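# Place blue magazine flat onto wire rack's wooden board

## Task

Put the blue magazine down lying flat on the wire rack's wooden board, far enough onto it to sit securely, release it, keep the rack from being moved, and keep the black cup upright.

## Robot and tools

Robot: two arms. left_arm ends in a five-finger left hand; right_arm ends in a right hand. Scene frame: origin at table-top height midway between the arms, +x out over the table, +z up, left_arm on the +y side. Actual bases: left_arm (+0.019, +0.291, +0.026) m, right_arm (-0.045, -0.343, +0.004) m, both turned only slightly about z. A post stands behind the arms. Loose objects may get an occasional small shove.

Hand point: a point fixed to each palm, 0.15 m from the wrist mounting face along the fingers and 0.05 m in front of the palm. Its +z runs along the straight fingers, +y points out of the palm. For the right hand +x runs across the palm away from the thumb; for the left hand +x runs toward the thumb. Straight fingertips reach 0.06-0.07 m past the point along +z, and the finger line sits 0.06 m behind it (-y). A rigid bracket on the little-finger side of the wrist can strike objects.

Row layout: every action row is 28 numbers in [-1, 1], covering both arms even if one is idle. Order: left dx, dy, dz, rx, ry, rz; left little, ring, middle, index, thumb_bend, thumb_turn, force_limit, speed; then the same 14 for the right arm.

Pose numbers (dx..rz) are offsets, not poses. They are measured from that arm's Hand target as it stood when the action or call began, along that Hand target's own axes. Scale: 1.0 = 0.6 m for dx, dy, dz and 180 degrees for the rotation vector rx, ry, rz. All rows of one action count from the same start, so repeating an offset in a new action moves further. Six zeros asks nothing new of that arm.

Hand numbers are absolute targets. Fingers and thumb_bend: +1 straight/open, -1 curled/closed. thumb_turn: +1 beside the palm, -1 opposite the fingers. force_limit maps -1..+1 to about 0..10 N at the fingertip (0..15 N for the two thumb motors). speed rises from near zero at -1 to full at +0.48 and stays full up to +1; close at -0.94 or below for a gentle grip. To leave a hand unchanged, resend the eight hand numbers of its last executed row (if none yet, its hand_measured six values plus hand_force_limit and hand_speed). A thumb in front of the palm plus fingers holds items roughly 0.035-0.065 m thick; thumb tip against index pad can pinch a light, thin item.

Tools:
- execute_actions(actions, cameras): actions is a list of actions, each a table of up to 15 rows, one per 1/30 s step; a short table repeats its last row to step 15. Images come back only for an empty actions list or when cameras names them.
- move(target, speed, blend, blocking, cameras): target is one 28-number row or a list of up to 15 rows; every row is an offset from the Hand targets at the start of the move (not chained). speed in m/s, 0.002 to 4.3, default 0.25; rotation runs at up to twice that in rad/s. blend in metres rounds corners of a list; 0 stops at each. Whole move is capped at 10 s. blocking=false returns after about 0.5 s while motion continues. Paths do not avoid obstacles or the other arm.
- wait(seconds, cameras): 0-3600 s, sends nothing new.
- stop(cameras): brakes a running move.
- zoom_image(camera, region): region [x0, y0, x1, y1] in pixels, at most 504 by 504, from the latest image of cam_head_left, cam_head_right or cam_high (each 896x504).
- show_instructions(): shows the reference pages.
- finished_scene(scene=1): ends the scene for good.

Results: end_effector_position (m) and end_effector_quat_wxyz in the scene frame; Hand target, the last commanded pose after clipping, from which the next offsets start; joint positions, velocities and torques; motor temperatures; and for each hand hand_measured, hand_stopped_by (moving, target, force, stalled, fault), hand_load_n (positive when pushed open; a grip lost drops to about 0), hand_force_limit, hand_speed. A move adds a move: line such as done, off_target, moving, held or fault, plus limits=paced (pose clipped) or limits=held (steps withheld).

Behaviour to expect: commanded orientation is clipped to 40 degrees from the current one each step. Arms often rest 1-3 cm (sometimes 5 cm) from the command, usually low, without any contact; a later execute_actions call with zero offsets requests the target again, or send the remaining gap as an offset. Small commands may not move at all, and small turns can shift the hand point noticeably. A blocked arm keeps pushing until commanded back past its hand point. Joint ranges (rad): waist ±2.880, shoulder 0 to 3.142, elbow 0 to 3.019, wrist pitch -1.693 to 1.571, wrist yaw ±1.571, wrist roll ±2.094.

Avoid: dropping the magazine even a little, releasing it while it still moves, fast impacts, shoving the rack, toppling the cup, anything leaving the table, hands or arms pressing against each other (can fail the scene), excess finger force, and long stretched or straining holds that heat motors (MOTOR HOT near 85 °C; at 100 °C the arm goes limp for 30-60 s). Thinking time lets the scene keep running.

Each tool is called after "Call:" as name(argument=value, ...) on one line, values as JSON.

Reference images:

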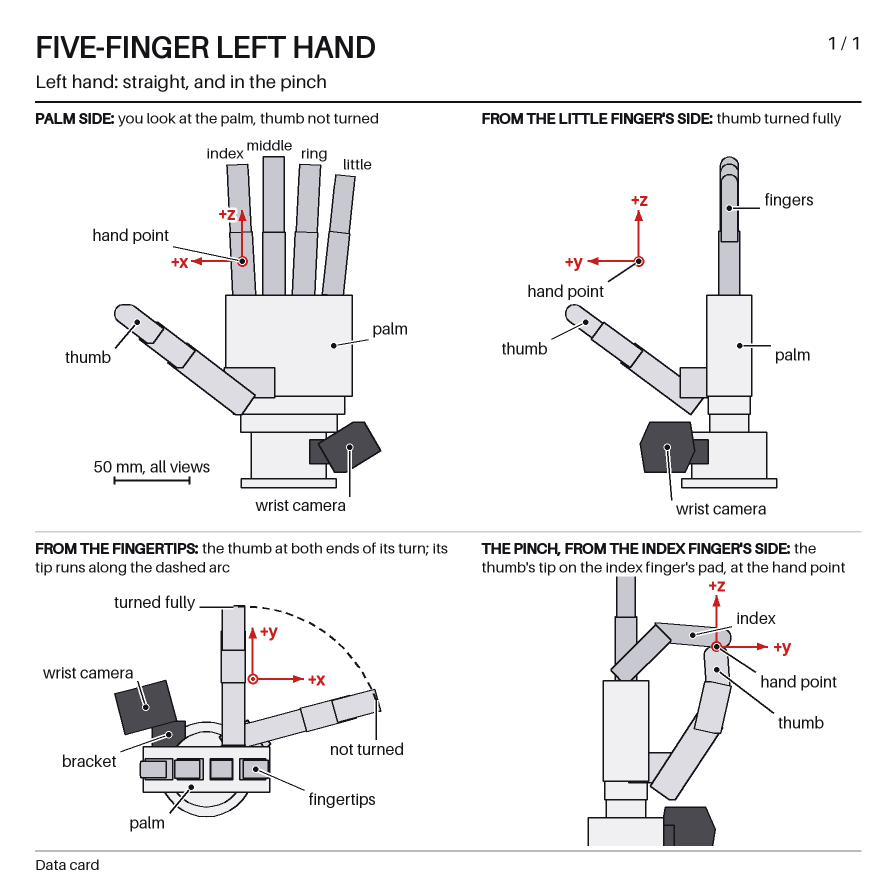

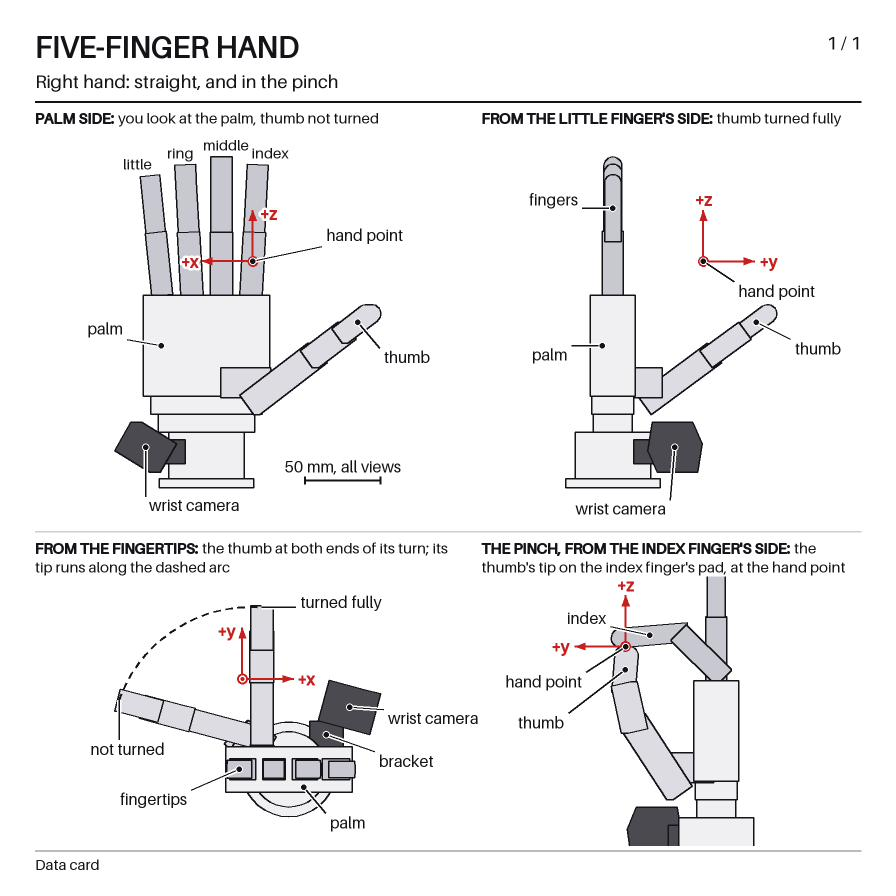

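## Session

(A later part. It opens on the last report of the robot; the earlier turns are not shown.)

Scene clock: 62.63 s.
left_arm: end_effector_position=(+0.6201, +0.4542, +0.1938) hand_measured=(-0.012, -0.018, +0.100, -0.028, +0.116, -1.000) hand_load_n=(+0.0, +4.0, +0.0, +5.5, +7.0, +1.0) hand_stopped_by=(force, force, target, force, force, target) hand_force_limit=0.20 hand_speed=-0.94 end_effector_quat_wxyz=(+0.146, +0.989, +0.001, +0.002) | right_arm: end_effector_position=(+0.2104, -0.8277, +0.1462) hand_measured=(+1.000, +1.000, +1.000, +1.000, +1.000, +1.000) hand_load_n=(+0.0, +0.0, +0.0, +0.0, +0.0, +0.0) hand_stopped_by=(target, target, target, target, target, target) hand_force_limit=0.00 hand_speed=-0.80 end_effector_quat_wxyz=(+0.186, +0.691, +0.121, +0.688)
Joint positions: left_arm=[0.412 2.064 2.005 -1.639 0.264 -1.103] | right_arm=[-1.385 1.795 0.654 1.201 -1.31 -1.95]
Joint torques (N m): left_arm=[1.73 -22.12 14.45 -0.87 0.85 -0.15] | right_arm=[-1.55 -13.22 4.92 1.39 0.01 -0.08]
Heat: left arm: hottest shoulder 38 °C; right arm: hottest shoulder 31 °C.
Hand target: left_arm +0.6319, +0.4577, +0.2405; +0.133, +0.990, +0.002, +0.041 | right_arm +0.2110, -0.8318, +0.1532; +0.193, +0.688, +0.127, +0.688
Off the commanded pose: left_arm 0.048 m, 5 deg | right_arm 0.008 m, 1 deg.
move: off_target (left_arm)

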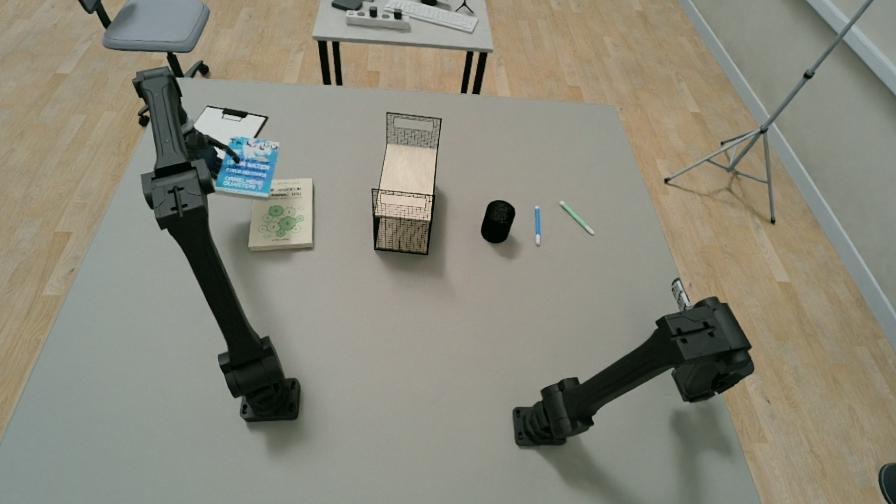

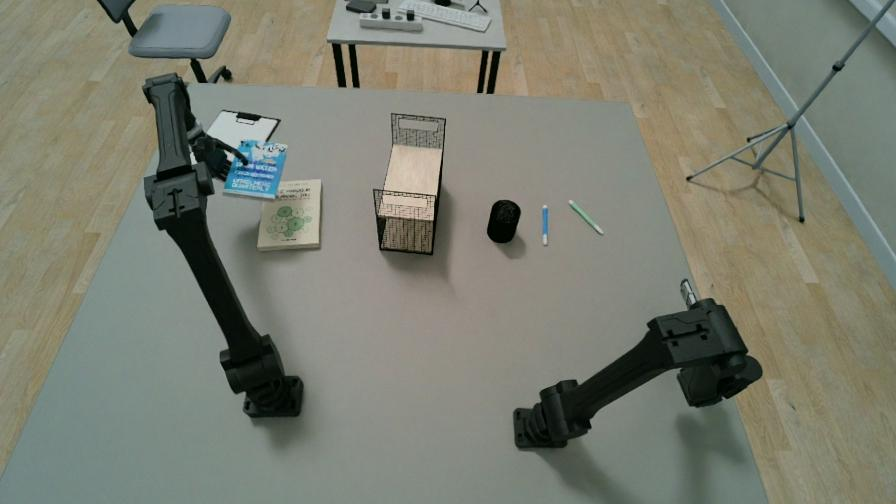

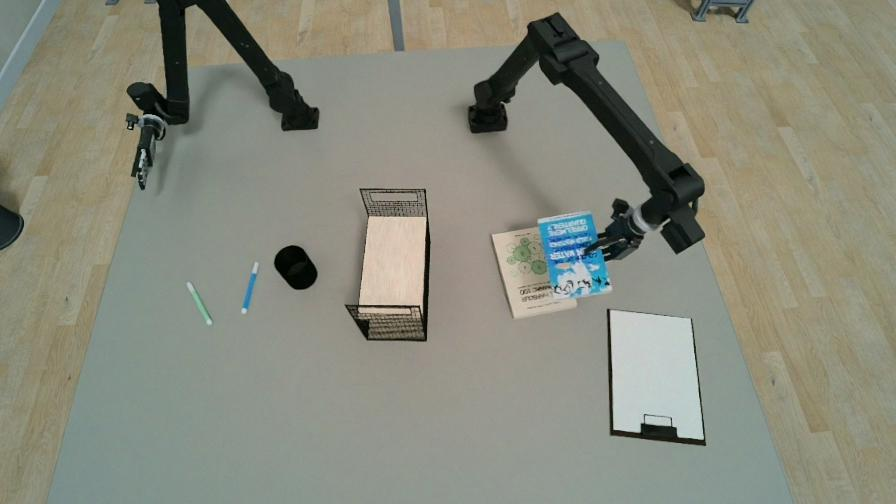

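Call:
move(target=[-0.0132,0.3327,0.0467,-0.05,0,0.018,-0.1,-0.1,0.1,-0.1,-0.8,-1,0.2,-0.94,0,0,0,0,0,0,1,1,1,1,1,1,0,-0.8], speed=0.1, cameras=["all"])

Call:
zoom_image(camera="cam_high", region=[340, 160, 560, 350])

Call:
zoom_image(camera="cam_head_right", region=[240, 90, 460, 270])

Scene clock: 67.77 s.
left_arm: end_effector_position=(+0.6226, +0.2628, +0.2304) hand_measured=(-0.012, -0.018, +0.100, -0.028, +0.116, -1.000) hand_load_n=(+0.0, +4.0, +0.0, +6.0, +7.0, +1.0) hand_stopped_by=(force, force, target, force, force, target) hand_force_limit=0.20 hand_speed=-0.94 end_effector_quat_wxyz=(+0.210, +0.977, -0.026, +0.012) | right_arm: end_effector_position=(+0.2104, -0.8277, +0.1462) hand_measured=(+1.000, +1.000, +1.000, +1.000, +1.000, +1.000) hand_load_n=(+0.0, +0.0, +0.0, +0.0, +0.0, -0.5) hand_stopped_by=(target, target, target, target, target, target) hand_force_limit=0.00 hand_speed=-0.80 end_effector_quat_wxyz=(+0.186, +0.691, +0.121, +0.688)
Joint positions: left_arm=[0.146 1.9 1.801 -1.542 0.418 -1.316] | right_arm=[-1.385 1.795 0.654 1.201 -1.31 -1.95]
Joint torques (N m): left_arm=[0.97 -20.25 10.37 0.32 1.01 -0.12] | right_arm=[-1.38 -13.22 4.96 1.39 0.01 -0.09]
Heat: left arm: hottest shoulder 39 °C; right arm: hottest shoulder 31 °C.
Hand target: left_arm +0.6248, +0.2579, +0.2658; +0.209, +0.976, -0.029, +0.045 | right_arm +0.2110, -0.8318, +0.1532; +0.193, +0.688, +0.127, +0.688
Off the commanded pose: left_arm 0.036 m, 4 deg | right_arm 0.008 m, 1 deg.
move: off_target (left_arm)

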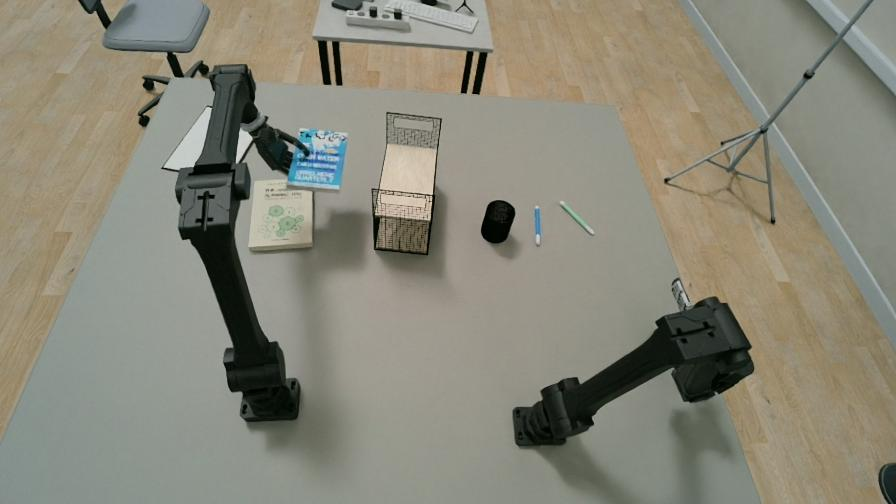

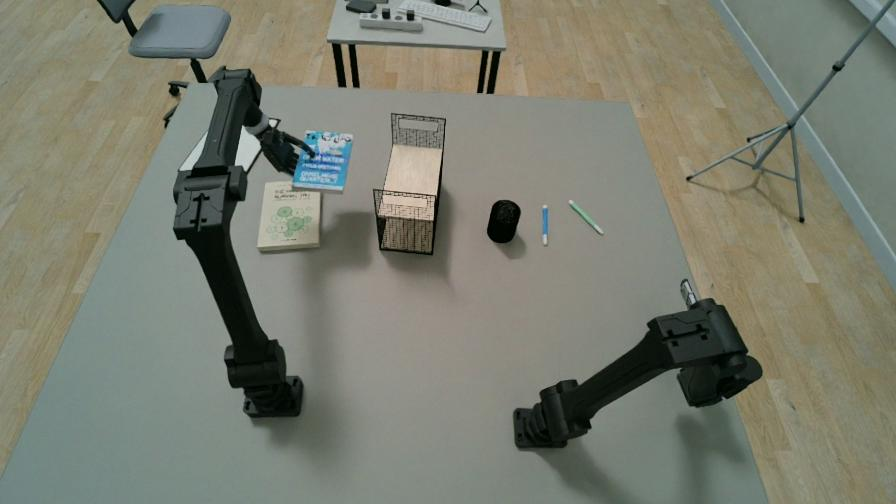

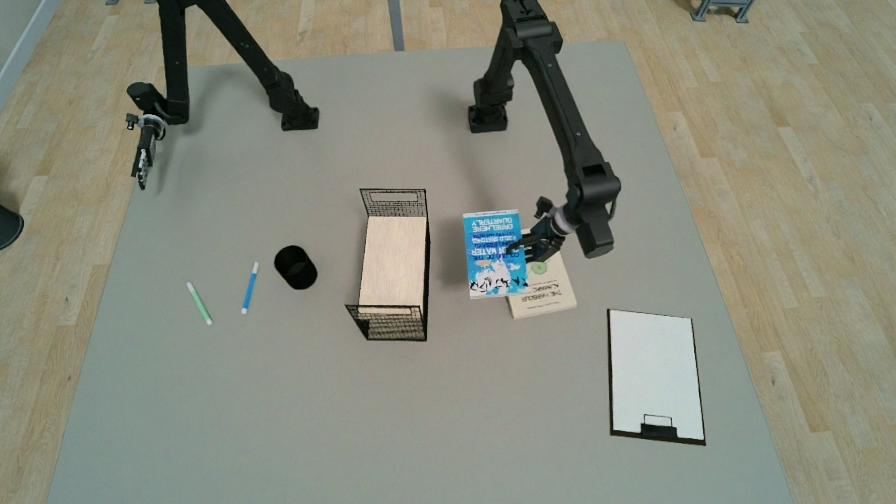

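Scaled by 2.291 from the camera's image (finer frame: 1280x720).

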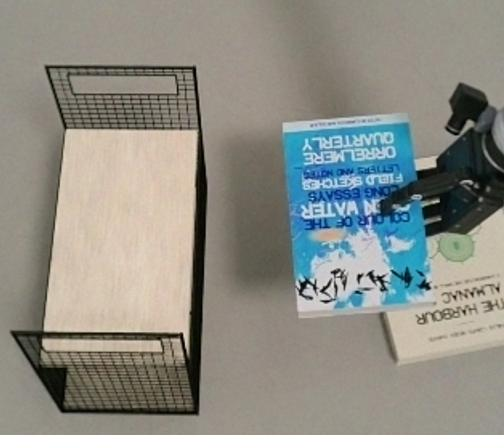

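Scaled by 2.291 from the camera's image (finer frame: 1280x720).

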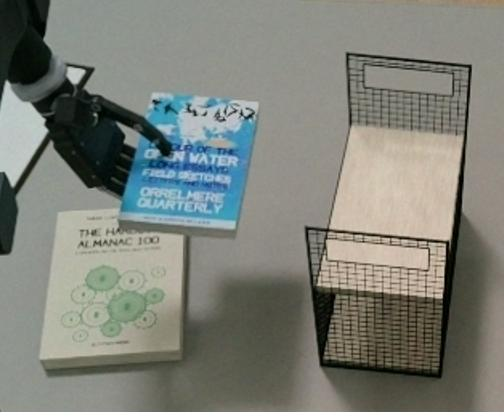

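Call:
move(target=[-0.011,0.2137,0.0943,0,0,0.015,-0.1,-0.1,0.1,-0.1,-0.8,-1,0.2,-0.94,0,0,0,0,0,0,1,1,1,1,1,1,0,-0.8], speed=0.08, cameras=["all"])

Call:
zoom_image(camera="cam_high", region=[340, 160, 560, 350])

Call:
zoom_image(camera="cam_head_right", region=[290, 90, 460, 260])

Scene clock: 71.33 s.
left_arm: end_effector_position=(+0.6102, +0.1230, +0.2284) hand_measured=(-0.012, -0.018, +0.100, -0.028, +0.116, -1.000) hand_load_n=(+0.0, +4.0, +0.0, +6.0, +7.5, +1.0) hand_stopped_by=(force, force, target, force, force, target) hand_force_limit=0.20 hand_speed=-0.94 end_effector_quat_wxyz=(+0.204, +0.978, -0.048, +0.014) | right_arm: end_effector_position=(+0.2104, -0.8277, +0.1462) hand_measured=(+1.000, +1.000, +1.000, +1.000, +1.000, +1.000) hand_load_n=(+0.0, +0.0, +0.0, +0.0, +0.0, +0.0) hand_stopped_by=(target, target, target, target, target, target) hand_force_limit=0.00 hand_speed=-0.80 end_effector_quat_wxyz=(+0.186, +0.691, +0.121, +0.688)
Joint positions: left_arm=[-0.098 1.83 1.698 -1.405 0.41 -1.537] | right_arm=[-1.385 1.795 0.654 1.201 -1.31 -1.95]
Joint torques (N m): left_arm=[0.97 -20.07 10.77 0.55 0.81 -0.15] | right_arm=[-1.44 -13.22 4.93 1.42 0 -0.09]
Motor temperatures (°C): left_arm=[29 40 34 25 26 22] | right_arm=[25 31 26 22 24 22]
Heat: left arm: hottest shoulder 40 °C; right arm: hottest shoulder 31 °C.
Hand target: left_arm +0.6127, +0.1179, +0.2658; +0.208, +0.975, -0.052, +0.050 | right_arm +0.2110, -0.8318, +0.1532; +0.193, +0.688, +0.127, +0.688
Off the commanded pose: left_arm 0.038 m, 4 deg | right_arm 0.008 m, 1 deg.
move: off_target (left_arm)

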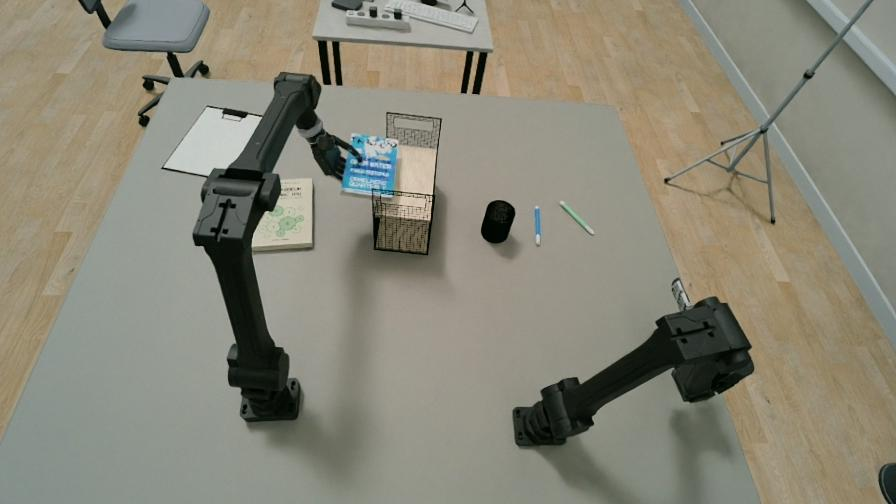

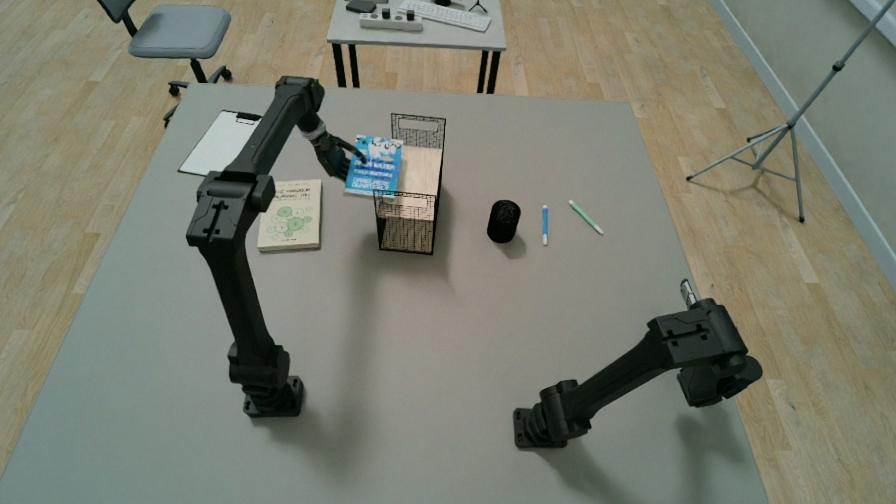

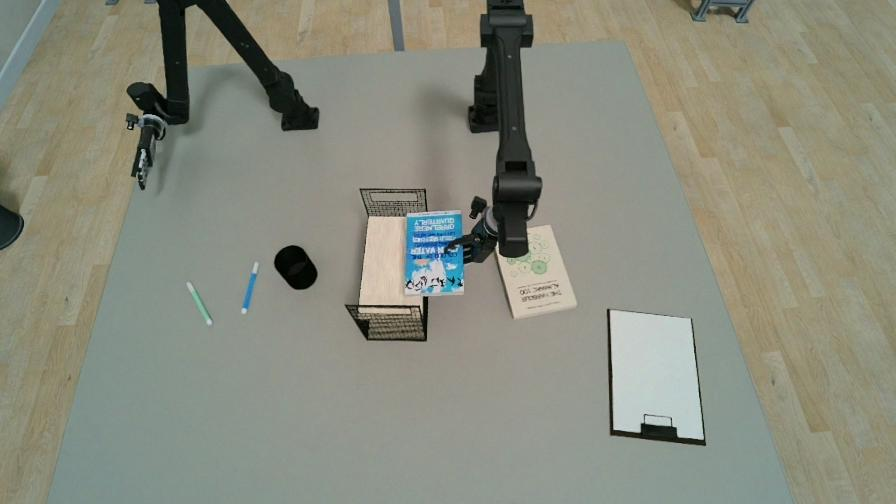

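Scaled by 2.291 from the camera's image (finer frame: 1280x720).

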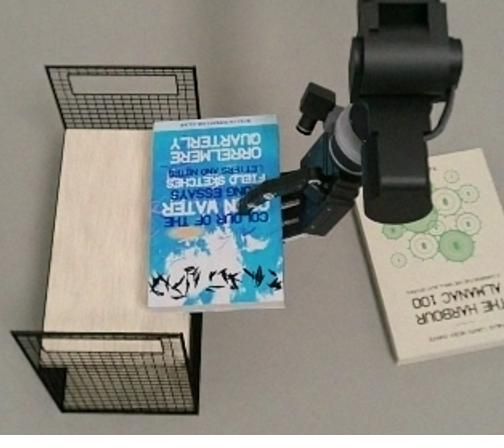

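Scaled by 2.965 from the camera's image (finer frame: 1280x720).

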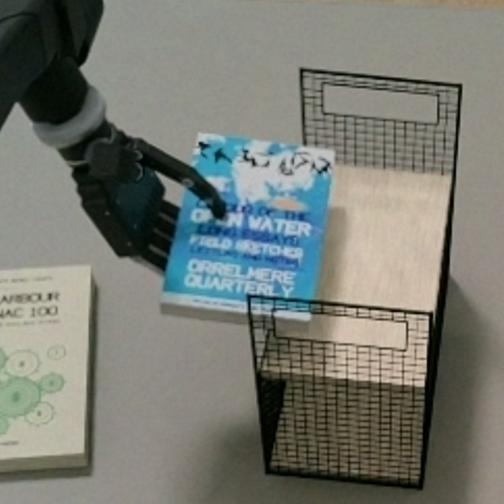

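Call:
move(target=[-0.0099,-0.0334,0.0756,0,0,0.008,-0.1,-0.1,0.1,-0.1,-0.8,-1,0.2,-0.94,0,0,0,0,0,0,1,1,1,1,1,1,0,-0.8], speed=0.06, cameras=["all"])

Call:
zoom_image(camera="cam_high", region=[340, 160, 560, 350])

Call:
zoom_image(camera="cam_head_right", region=[290, 90, 460, 260])

Scene clock: 73.37 s.
left_arm: end_effector_position=(+0.6080, +0.1233, +0.1928) hand_measured=(-0.012, -0.018, +0.100, -0.028, +0.116, -1.000) hand_load_n=(+0.0, +3.5, +0.0, +7.0, +5.0, +1.5) hand_stopped_by=(force, force, target, force, force, target) hand_force_limit=0.20 hand_speed=-0.94 end_effector_quat_wxyz=(+0.203, +0.978, -0.050, +0.025) | right_arm: end_effector_position=(+0.2104, -0.8277, +0.1462) hand_measured=(+1.000, +1.000, +1.000, +1.000, +1.000, +1.000) hand_load_n=(+0.0, +0.0, +0.0, +0.0, +0.0, +0.0) hand_stopped_by=(target, target, target, target, target, target) hand_force_limit=0.00 hand_speed=-0.80 end_effector_quat_wxyz=(+0.186, +0.691, +0.121, +0.688)
Joint positions: left_arm=[-0.098 1.829 1.599 -1.286 0.409 -1.537] | right_arm=[-1.385 1.795 0.654 1.201 -1.31 -1.95]
Joint torques (N m): left_arm=[0.56 -17.96 10.65 0.84 0.82 0.08] | right_arm=[-1.32 -13.16 4.94 1.39 0 -0.08]
Heat: left arm: hottest shoulder 40 °C; right arm: hottest shoulder 31 °C.
Hand target: left_arm +0.6126, +0.1179, +0.2157; +0.208, +0.975, -0.064, +0.052 | right_arm +0.2110, -0.8318, +0.1532; +0.193, +0.688, +0.127, +0.688
Off the commanded pose: left_arm 0.024 m, 4 deg | right_arm 0.008 m, 1 deg.
move: off_target (left_arm)

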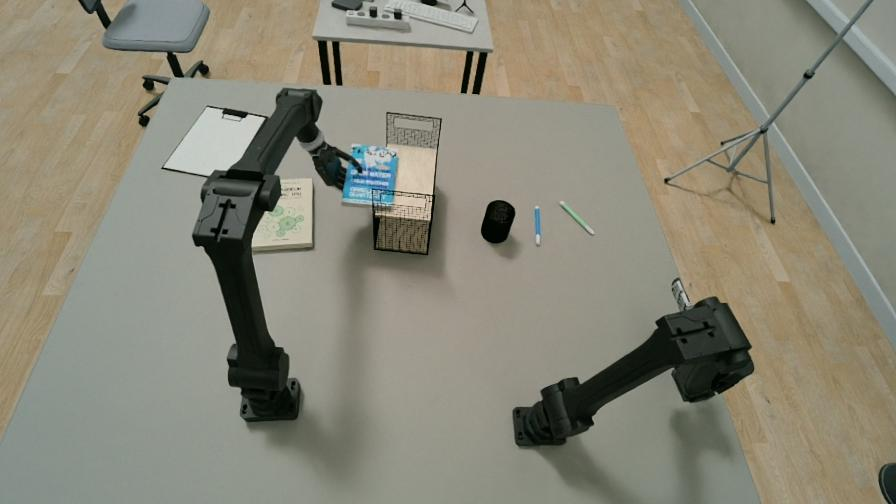

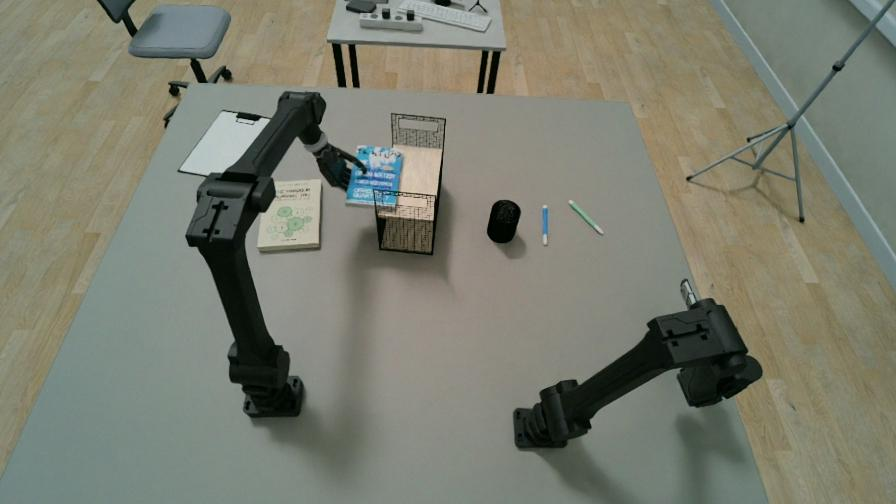

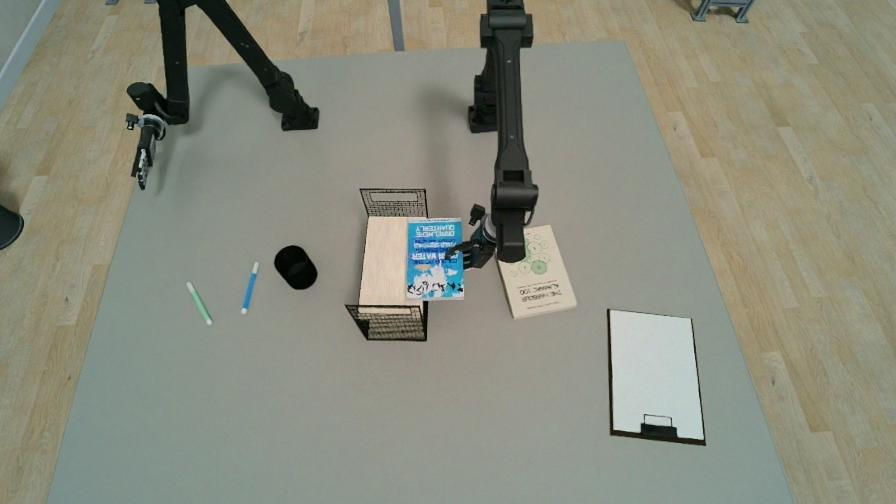

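Scaled by 2.291 from the camera's image (finer frame: 1280x720).

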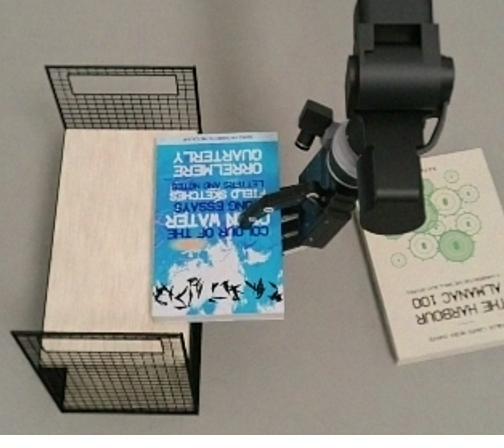

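Scaled by 2.965 from the camera's image (finer frame: 1280x720).

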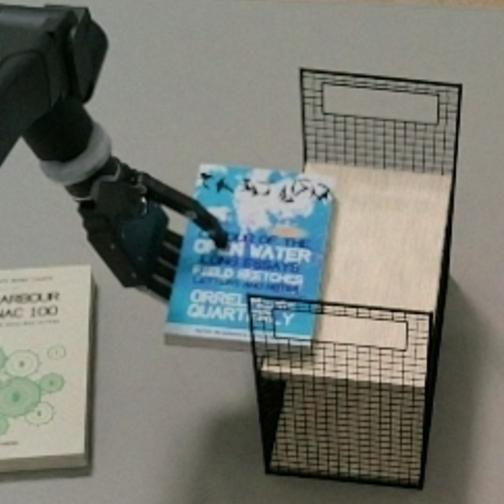

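Call:
zoom_image(camera="cam_high", region=[420, 200, 510, 310])

Call:
zoom_image(camera="cam_head_right", region=[310, 130, 410, 230])

Call:
zoom_image(camera="cam_head_left", region=[310, 130, 410, 230])

Scaled by 4.582 from the camera's image (finer frame: 1280x720).

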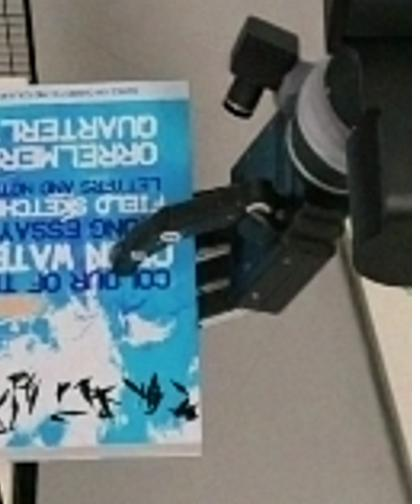

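Scaled by 5.040 from the camera's image (finer frame: 1280x720).

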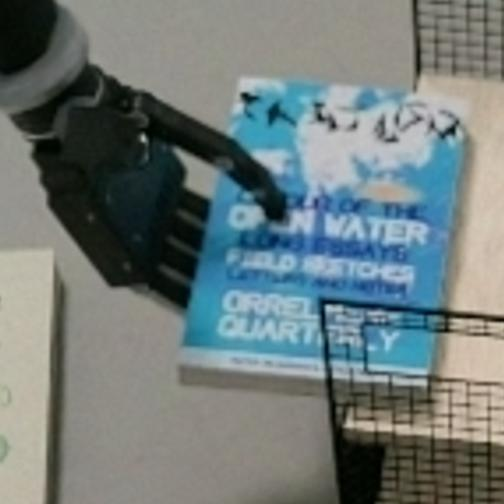

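Scaled by 5.040 from the camera's image (finer frame: 1280x720).

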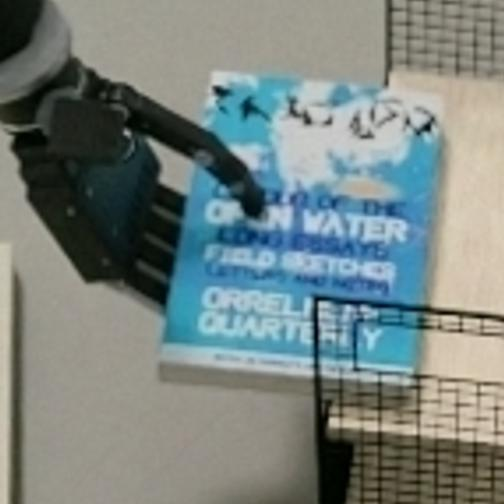

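Call:
move(target=[0.0078,0.0508,-0.0042,0,0,0,-0.1,-0.1,0.1,-0.1,-0.8,-1,0.2,-0.94,0,0,0,0,0,0,1,1,1,1,1,1,0,-0.8], speed=0.06, cameras=["all"])

Call:
zoom_image(camera="cam_high", region=[350, 180, 490, 320])

Call:
zoom_image(camera="cam_head_right", region=[330, 130, 460, 260])

Call:
zoom_image(camera="cam_head_left", region=[330, 130, 460, 260])

Scene clock: 77.23 s.
left_arm: end_effector_position=(+0.6017, +0.0980, +0.1923) hand_measured=(-0.012, -0.018, +0.100, -0.028, +0.116, -1.000) hand_load_n=(+0.0, +3.5, +0.0, +7.0, +5.5, +1.5) hand_stopped_by=(force, force, target, force, force, target) hand_force_limit=0.20 hand_speed=-0.94 end_effector_quat_wxyz=(+0.203, +0.977, -0.059, +0.018) | right_arm: end_effector_position=(+0.2104, -0.8277, +0.1462) hand_measured=(+1.000, +1.000, +1.000, +1.000, +1.000, +1.000) hand_load_n=(+0.0, +0.0, +0.0, +0.0, +0.0, +0.0) hand_stopped_by=(target, target, target, target, target, target) hand_force_limit=0.00 hand_speed=-0.80 end_effector_quat_wxyz=(+0.186, +0.691, +0.121, +0.688)
Joint positions: left_arm=[-0.143 1.829 1.599 -1.286 0.407 -1.562] | right_arm=[-1.385 1.795 0.654 1.201 -1.31 -1.95]
Joint torques (N m): left_arm=[0.97 -18.49 12.93 0.14 0.7 -0.16] | right_arm=[-1.55 -13.22 4.92 1.37 0 -0.08]
Heat: left arm: hottest shoulder 40 °C; right arm: hottest shoulder 31 °C.
Hand target: left_arm +0.6126, +0.0909, +0.2308; +0.208, +0.975, -0.065, +0.052 | right_arm +0.2110, -0.8318, +0.1532; +0.193, +0.688, +0.127, +0.688
Off the commanded pose: left_arm 0.041 m, 4 deg | right_arm 0.008 m, 1 deg.
move: off_target (left_arm)

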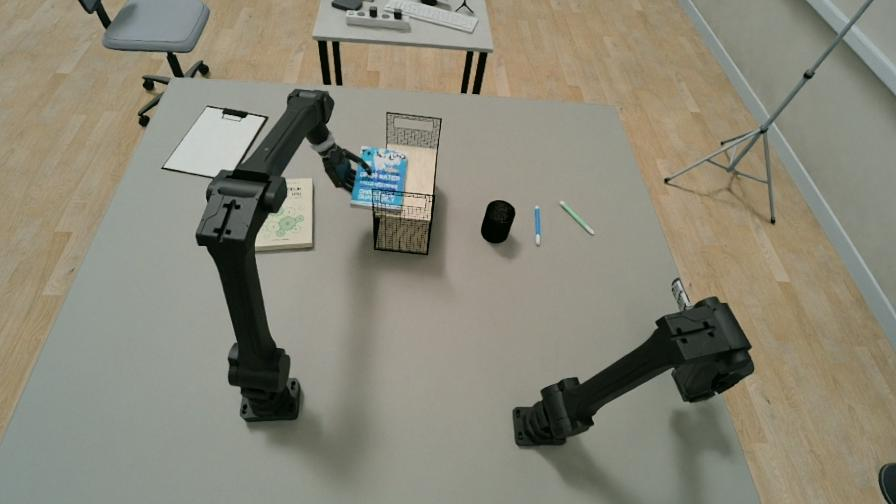

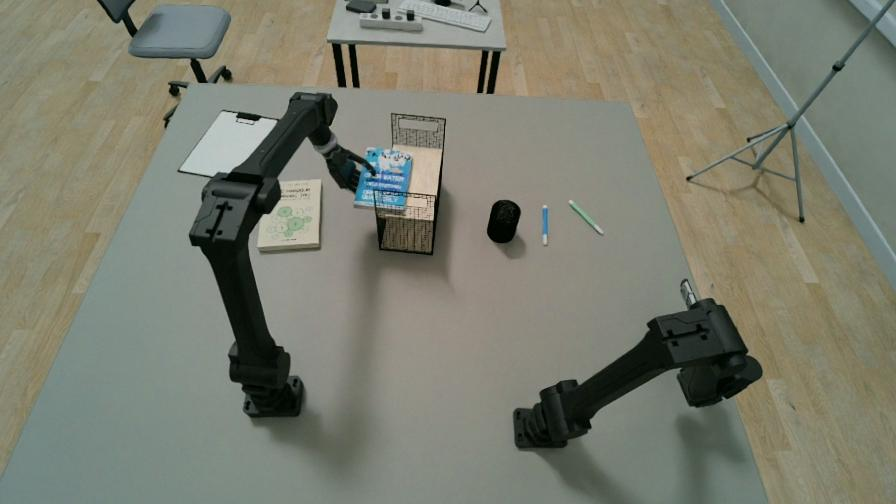

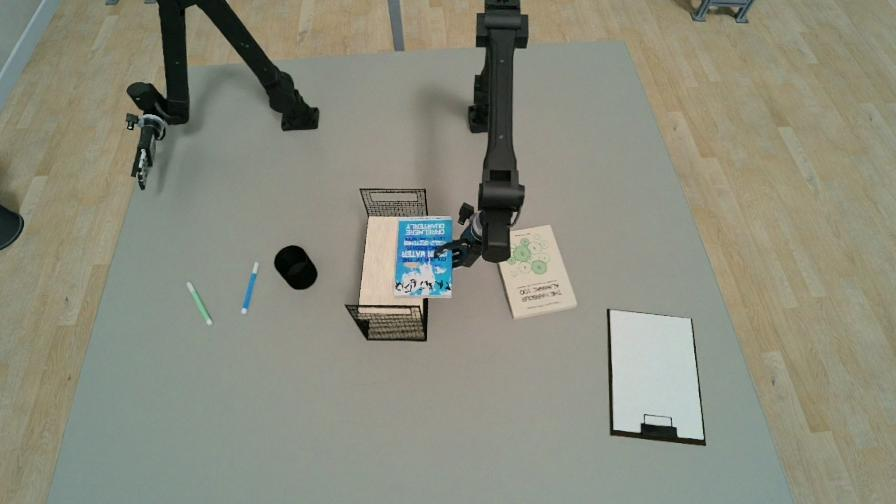

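Scaled by 3.600 from the camera's image (finer frame: 1280x720).

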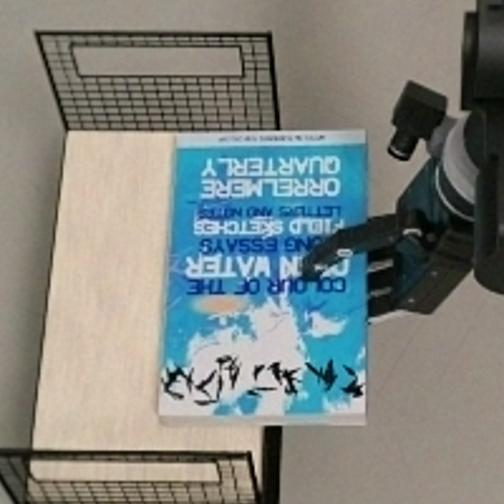

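Scaled by 3.877 from the camera's image (finer frame: 1280x720).

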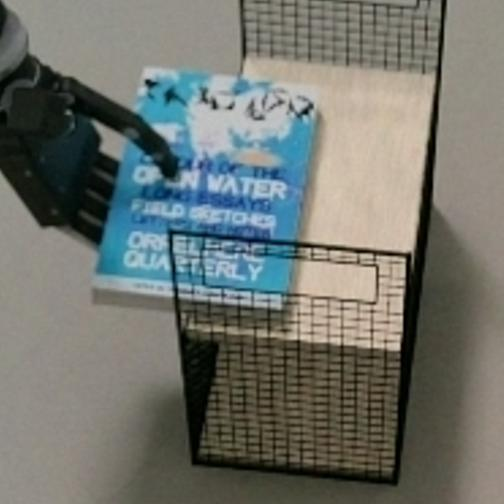

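Scaled by 3.877 from the camera's image (finer frame: 1280x720).

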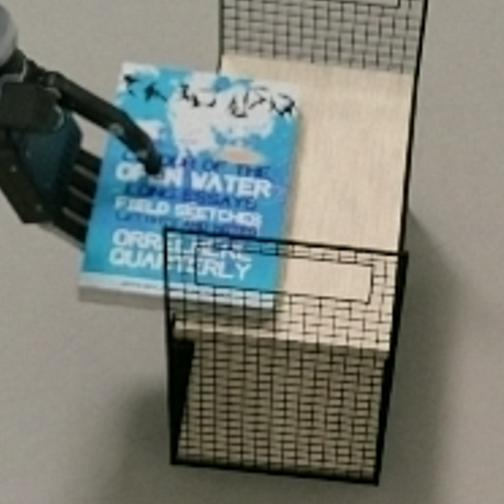

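Call:
zoom_image(camera="cam_high", region=[360, 255, 440, 325])

Call:
zoom_image(camera="cam_head_right", region=[370, 130, 450, 220])

Scaled by 6.300 from the camera's image (finer frame: 1280x720).

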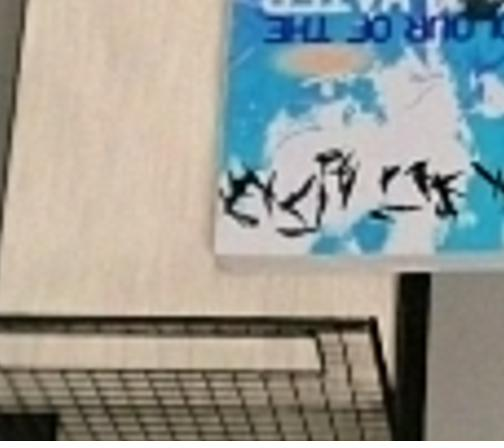

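Scaled by 5.600 from the camera's image (finer frame: 1280x720).

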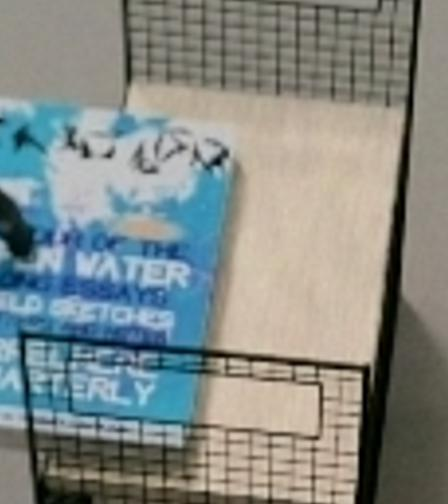

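Call:
move(target=[0.005,0.0042,0.03,0,0,0,-0.1,-0.1,0.1,-0.1,-0.8,-1,0.2,-0.94,0,0,0,0,0,0,1,1,1,1,1,1,0,-0.8], speed=0.05, cameras=["all"])

Call:
zoom_image(camera="cam_high", region=[350, 180, 490, 320])

Call:
zoom_image(camera="cam_head_right", region=[330, 130, 460, 260])

Scene clock: 78.87 s.
left_arm: end_effector_position=(+0.6057, +0.0914, +0.1929) hand_measured=(-0.012, -0.018, +0.100, -0.028, +0.116, -1.000) hand_load_n=(+0.5, +3.5, +0.0, +7.0, +5.0, +2.0) hand_stopped_by=(force, force, target, force, force, target) hand_force_limit=0.20 hand_speed=-0.94 end_effector_quat_wxyz=(+0.203, +0.977, -0.058, +0.026) | right_arm: end_effector_position=(+0.2104, -0.8277, +0.1462) hand_measured=(+1.000, +1.000, +1.000, +1.000, +1.000, +1.000) hand_load_n=(+0.0, +0.0, +0.0, +0.0, +0.0, +0.0) hand_stopped_by=(target, target, target, target, target, target) hand_force_limit=0.00 hand_speed=-0.80 end_effector_quat_wxyz=(+0.186, +0.691, +0.121, +0.688)
Joint positions: left_arm=[-0.154 1.829 1.599 -1.264 0.405 -1.58] | right_arm=[-1.385 1.795 0.654 1.201 -1.31 -1.95]
Joint torques (N m): left_arm=[-0.03 -17.79 12.1 0.85 0.69 -0.18] | right_arm=[-1.44 -13.27 4.94 1.42 0.01 -0.08]
Heat: left arm: hottest shoulder 41 °C; right arm: hottest shoulder 31 °C.
Hand target: left_arm +0.6166, +0.0810, +0.2158; +0.208, +0.975, -0.064, +0.052 | right_arm +0.2110, -0.8318, +0.1532; +0.193, +0.688, +0.127, +0.688
Off the commanded pose: left_arm 0.027 m, 3 deg | right_arm 0.008 m, 1 deg.
move: off_target (left_arm)

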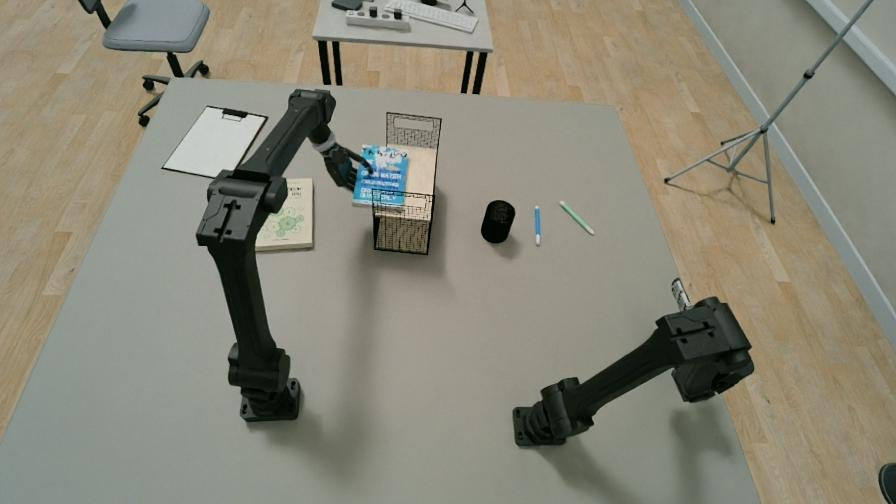

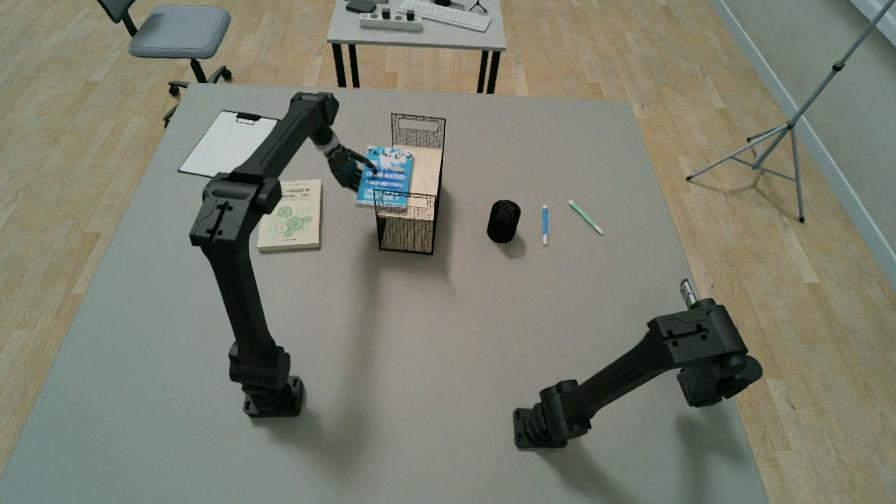

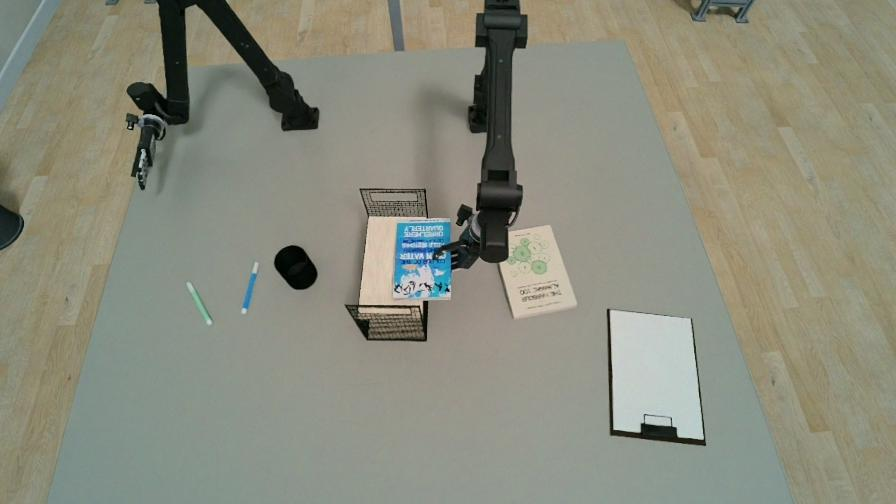

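Scaled by 3.600 from the camera's image (finer frame: 1280x720).

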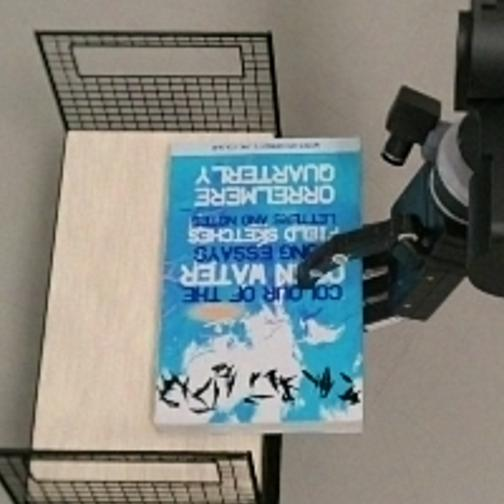

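Scaled by 3.877 from the camera's image (finer frame: 1280x720).

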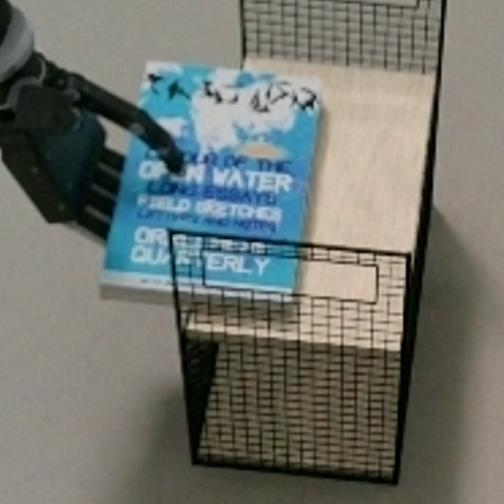

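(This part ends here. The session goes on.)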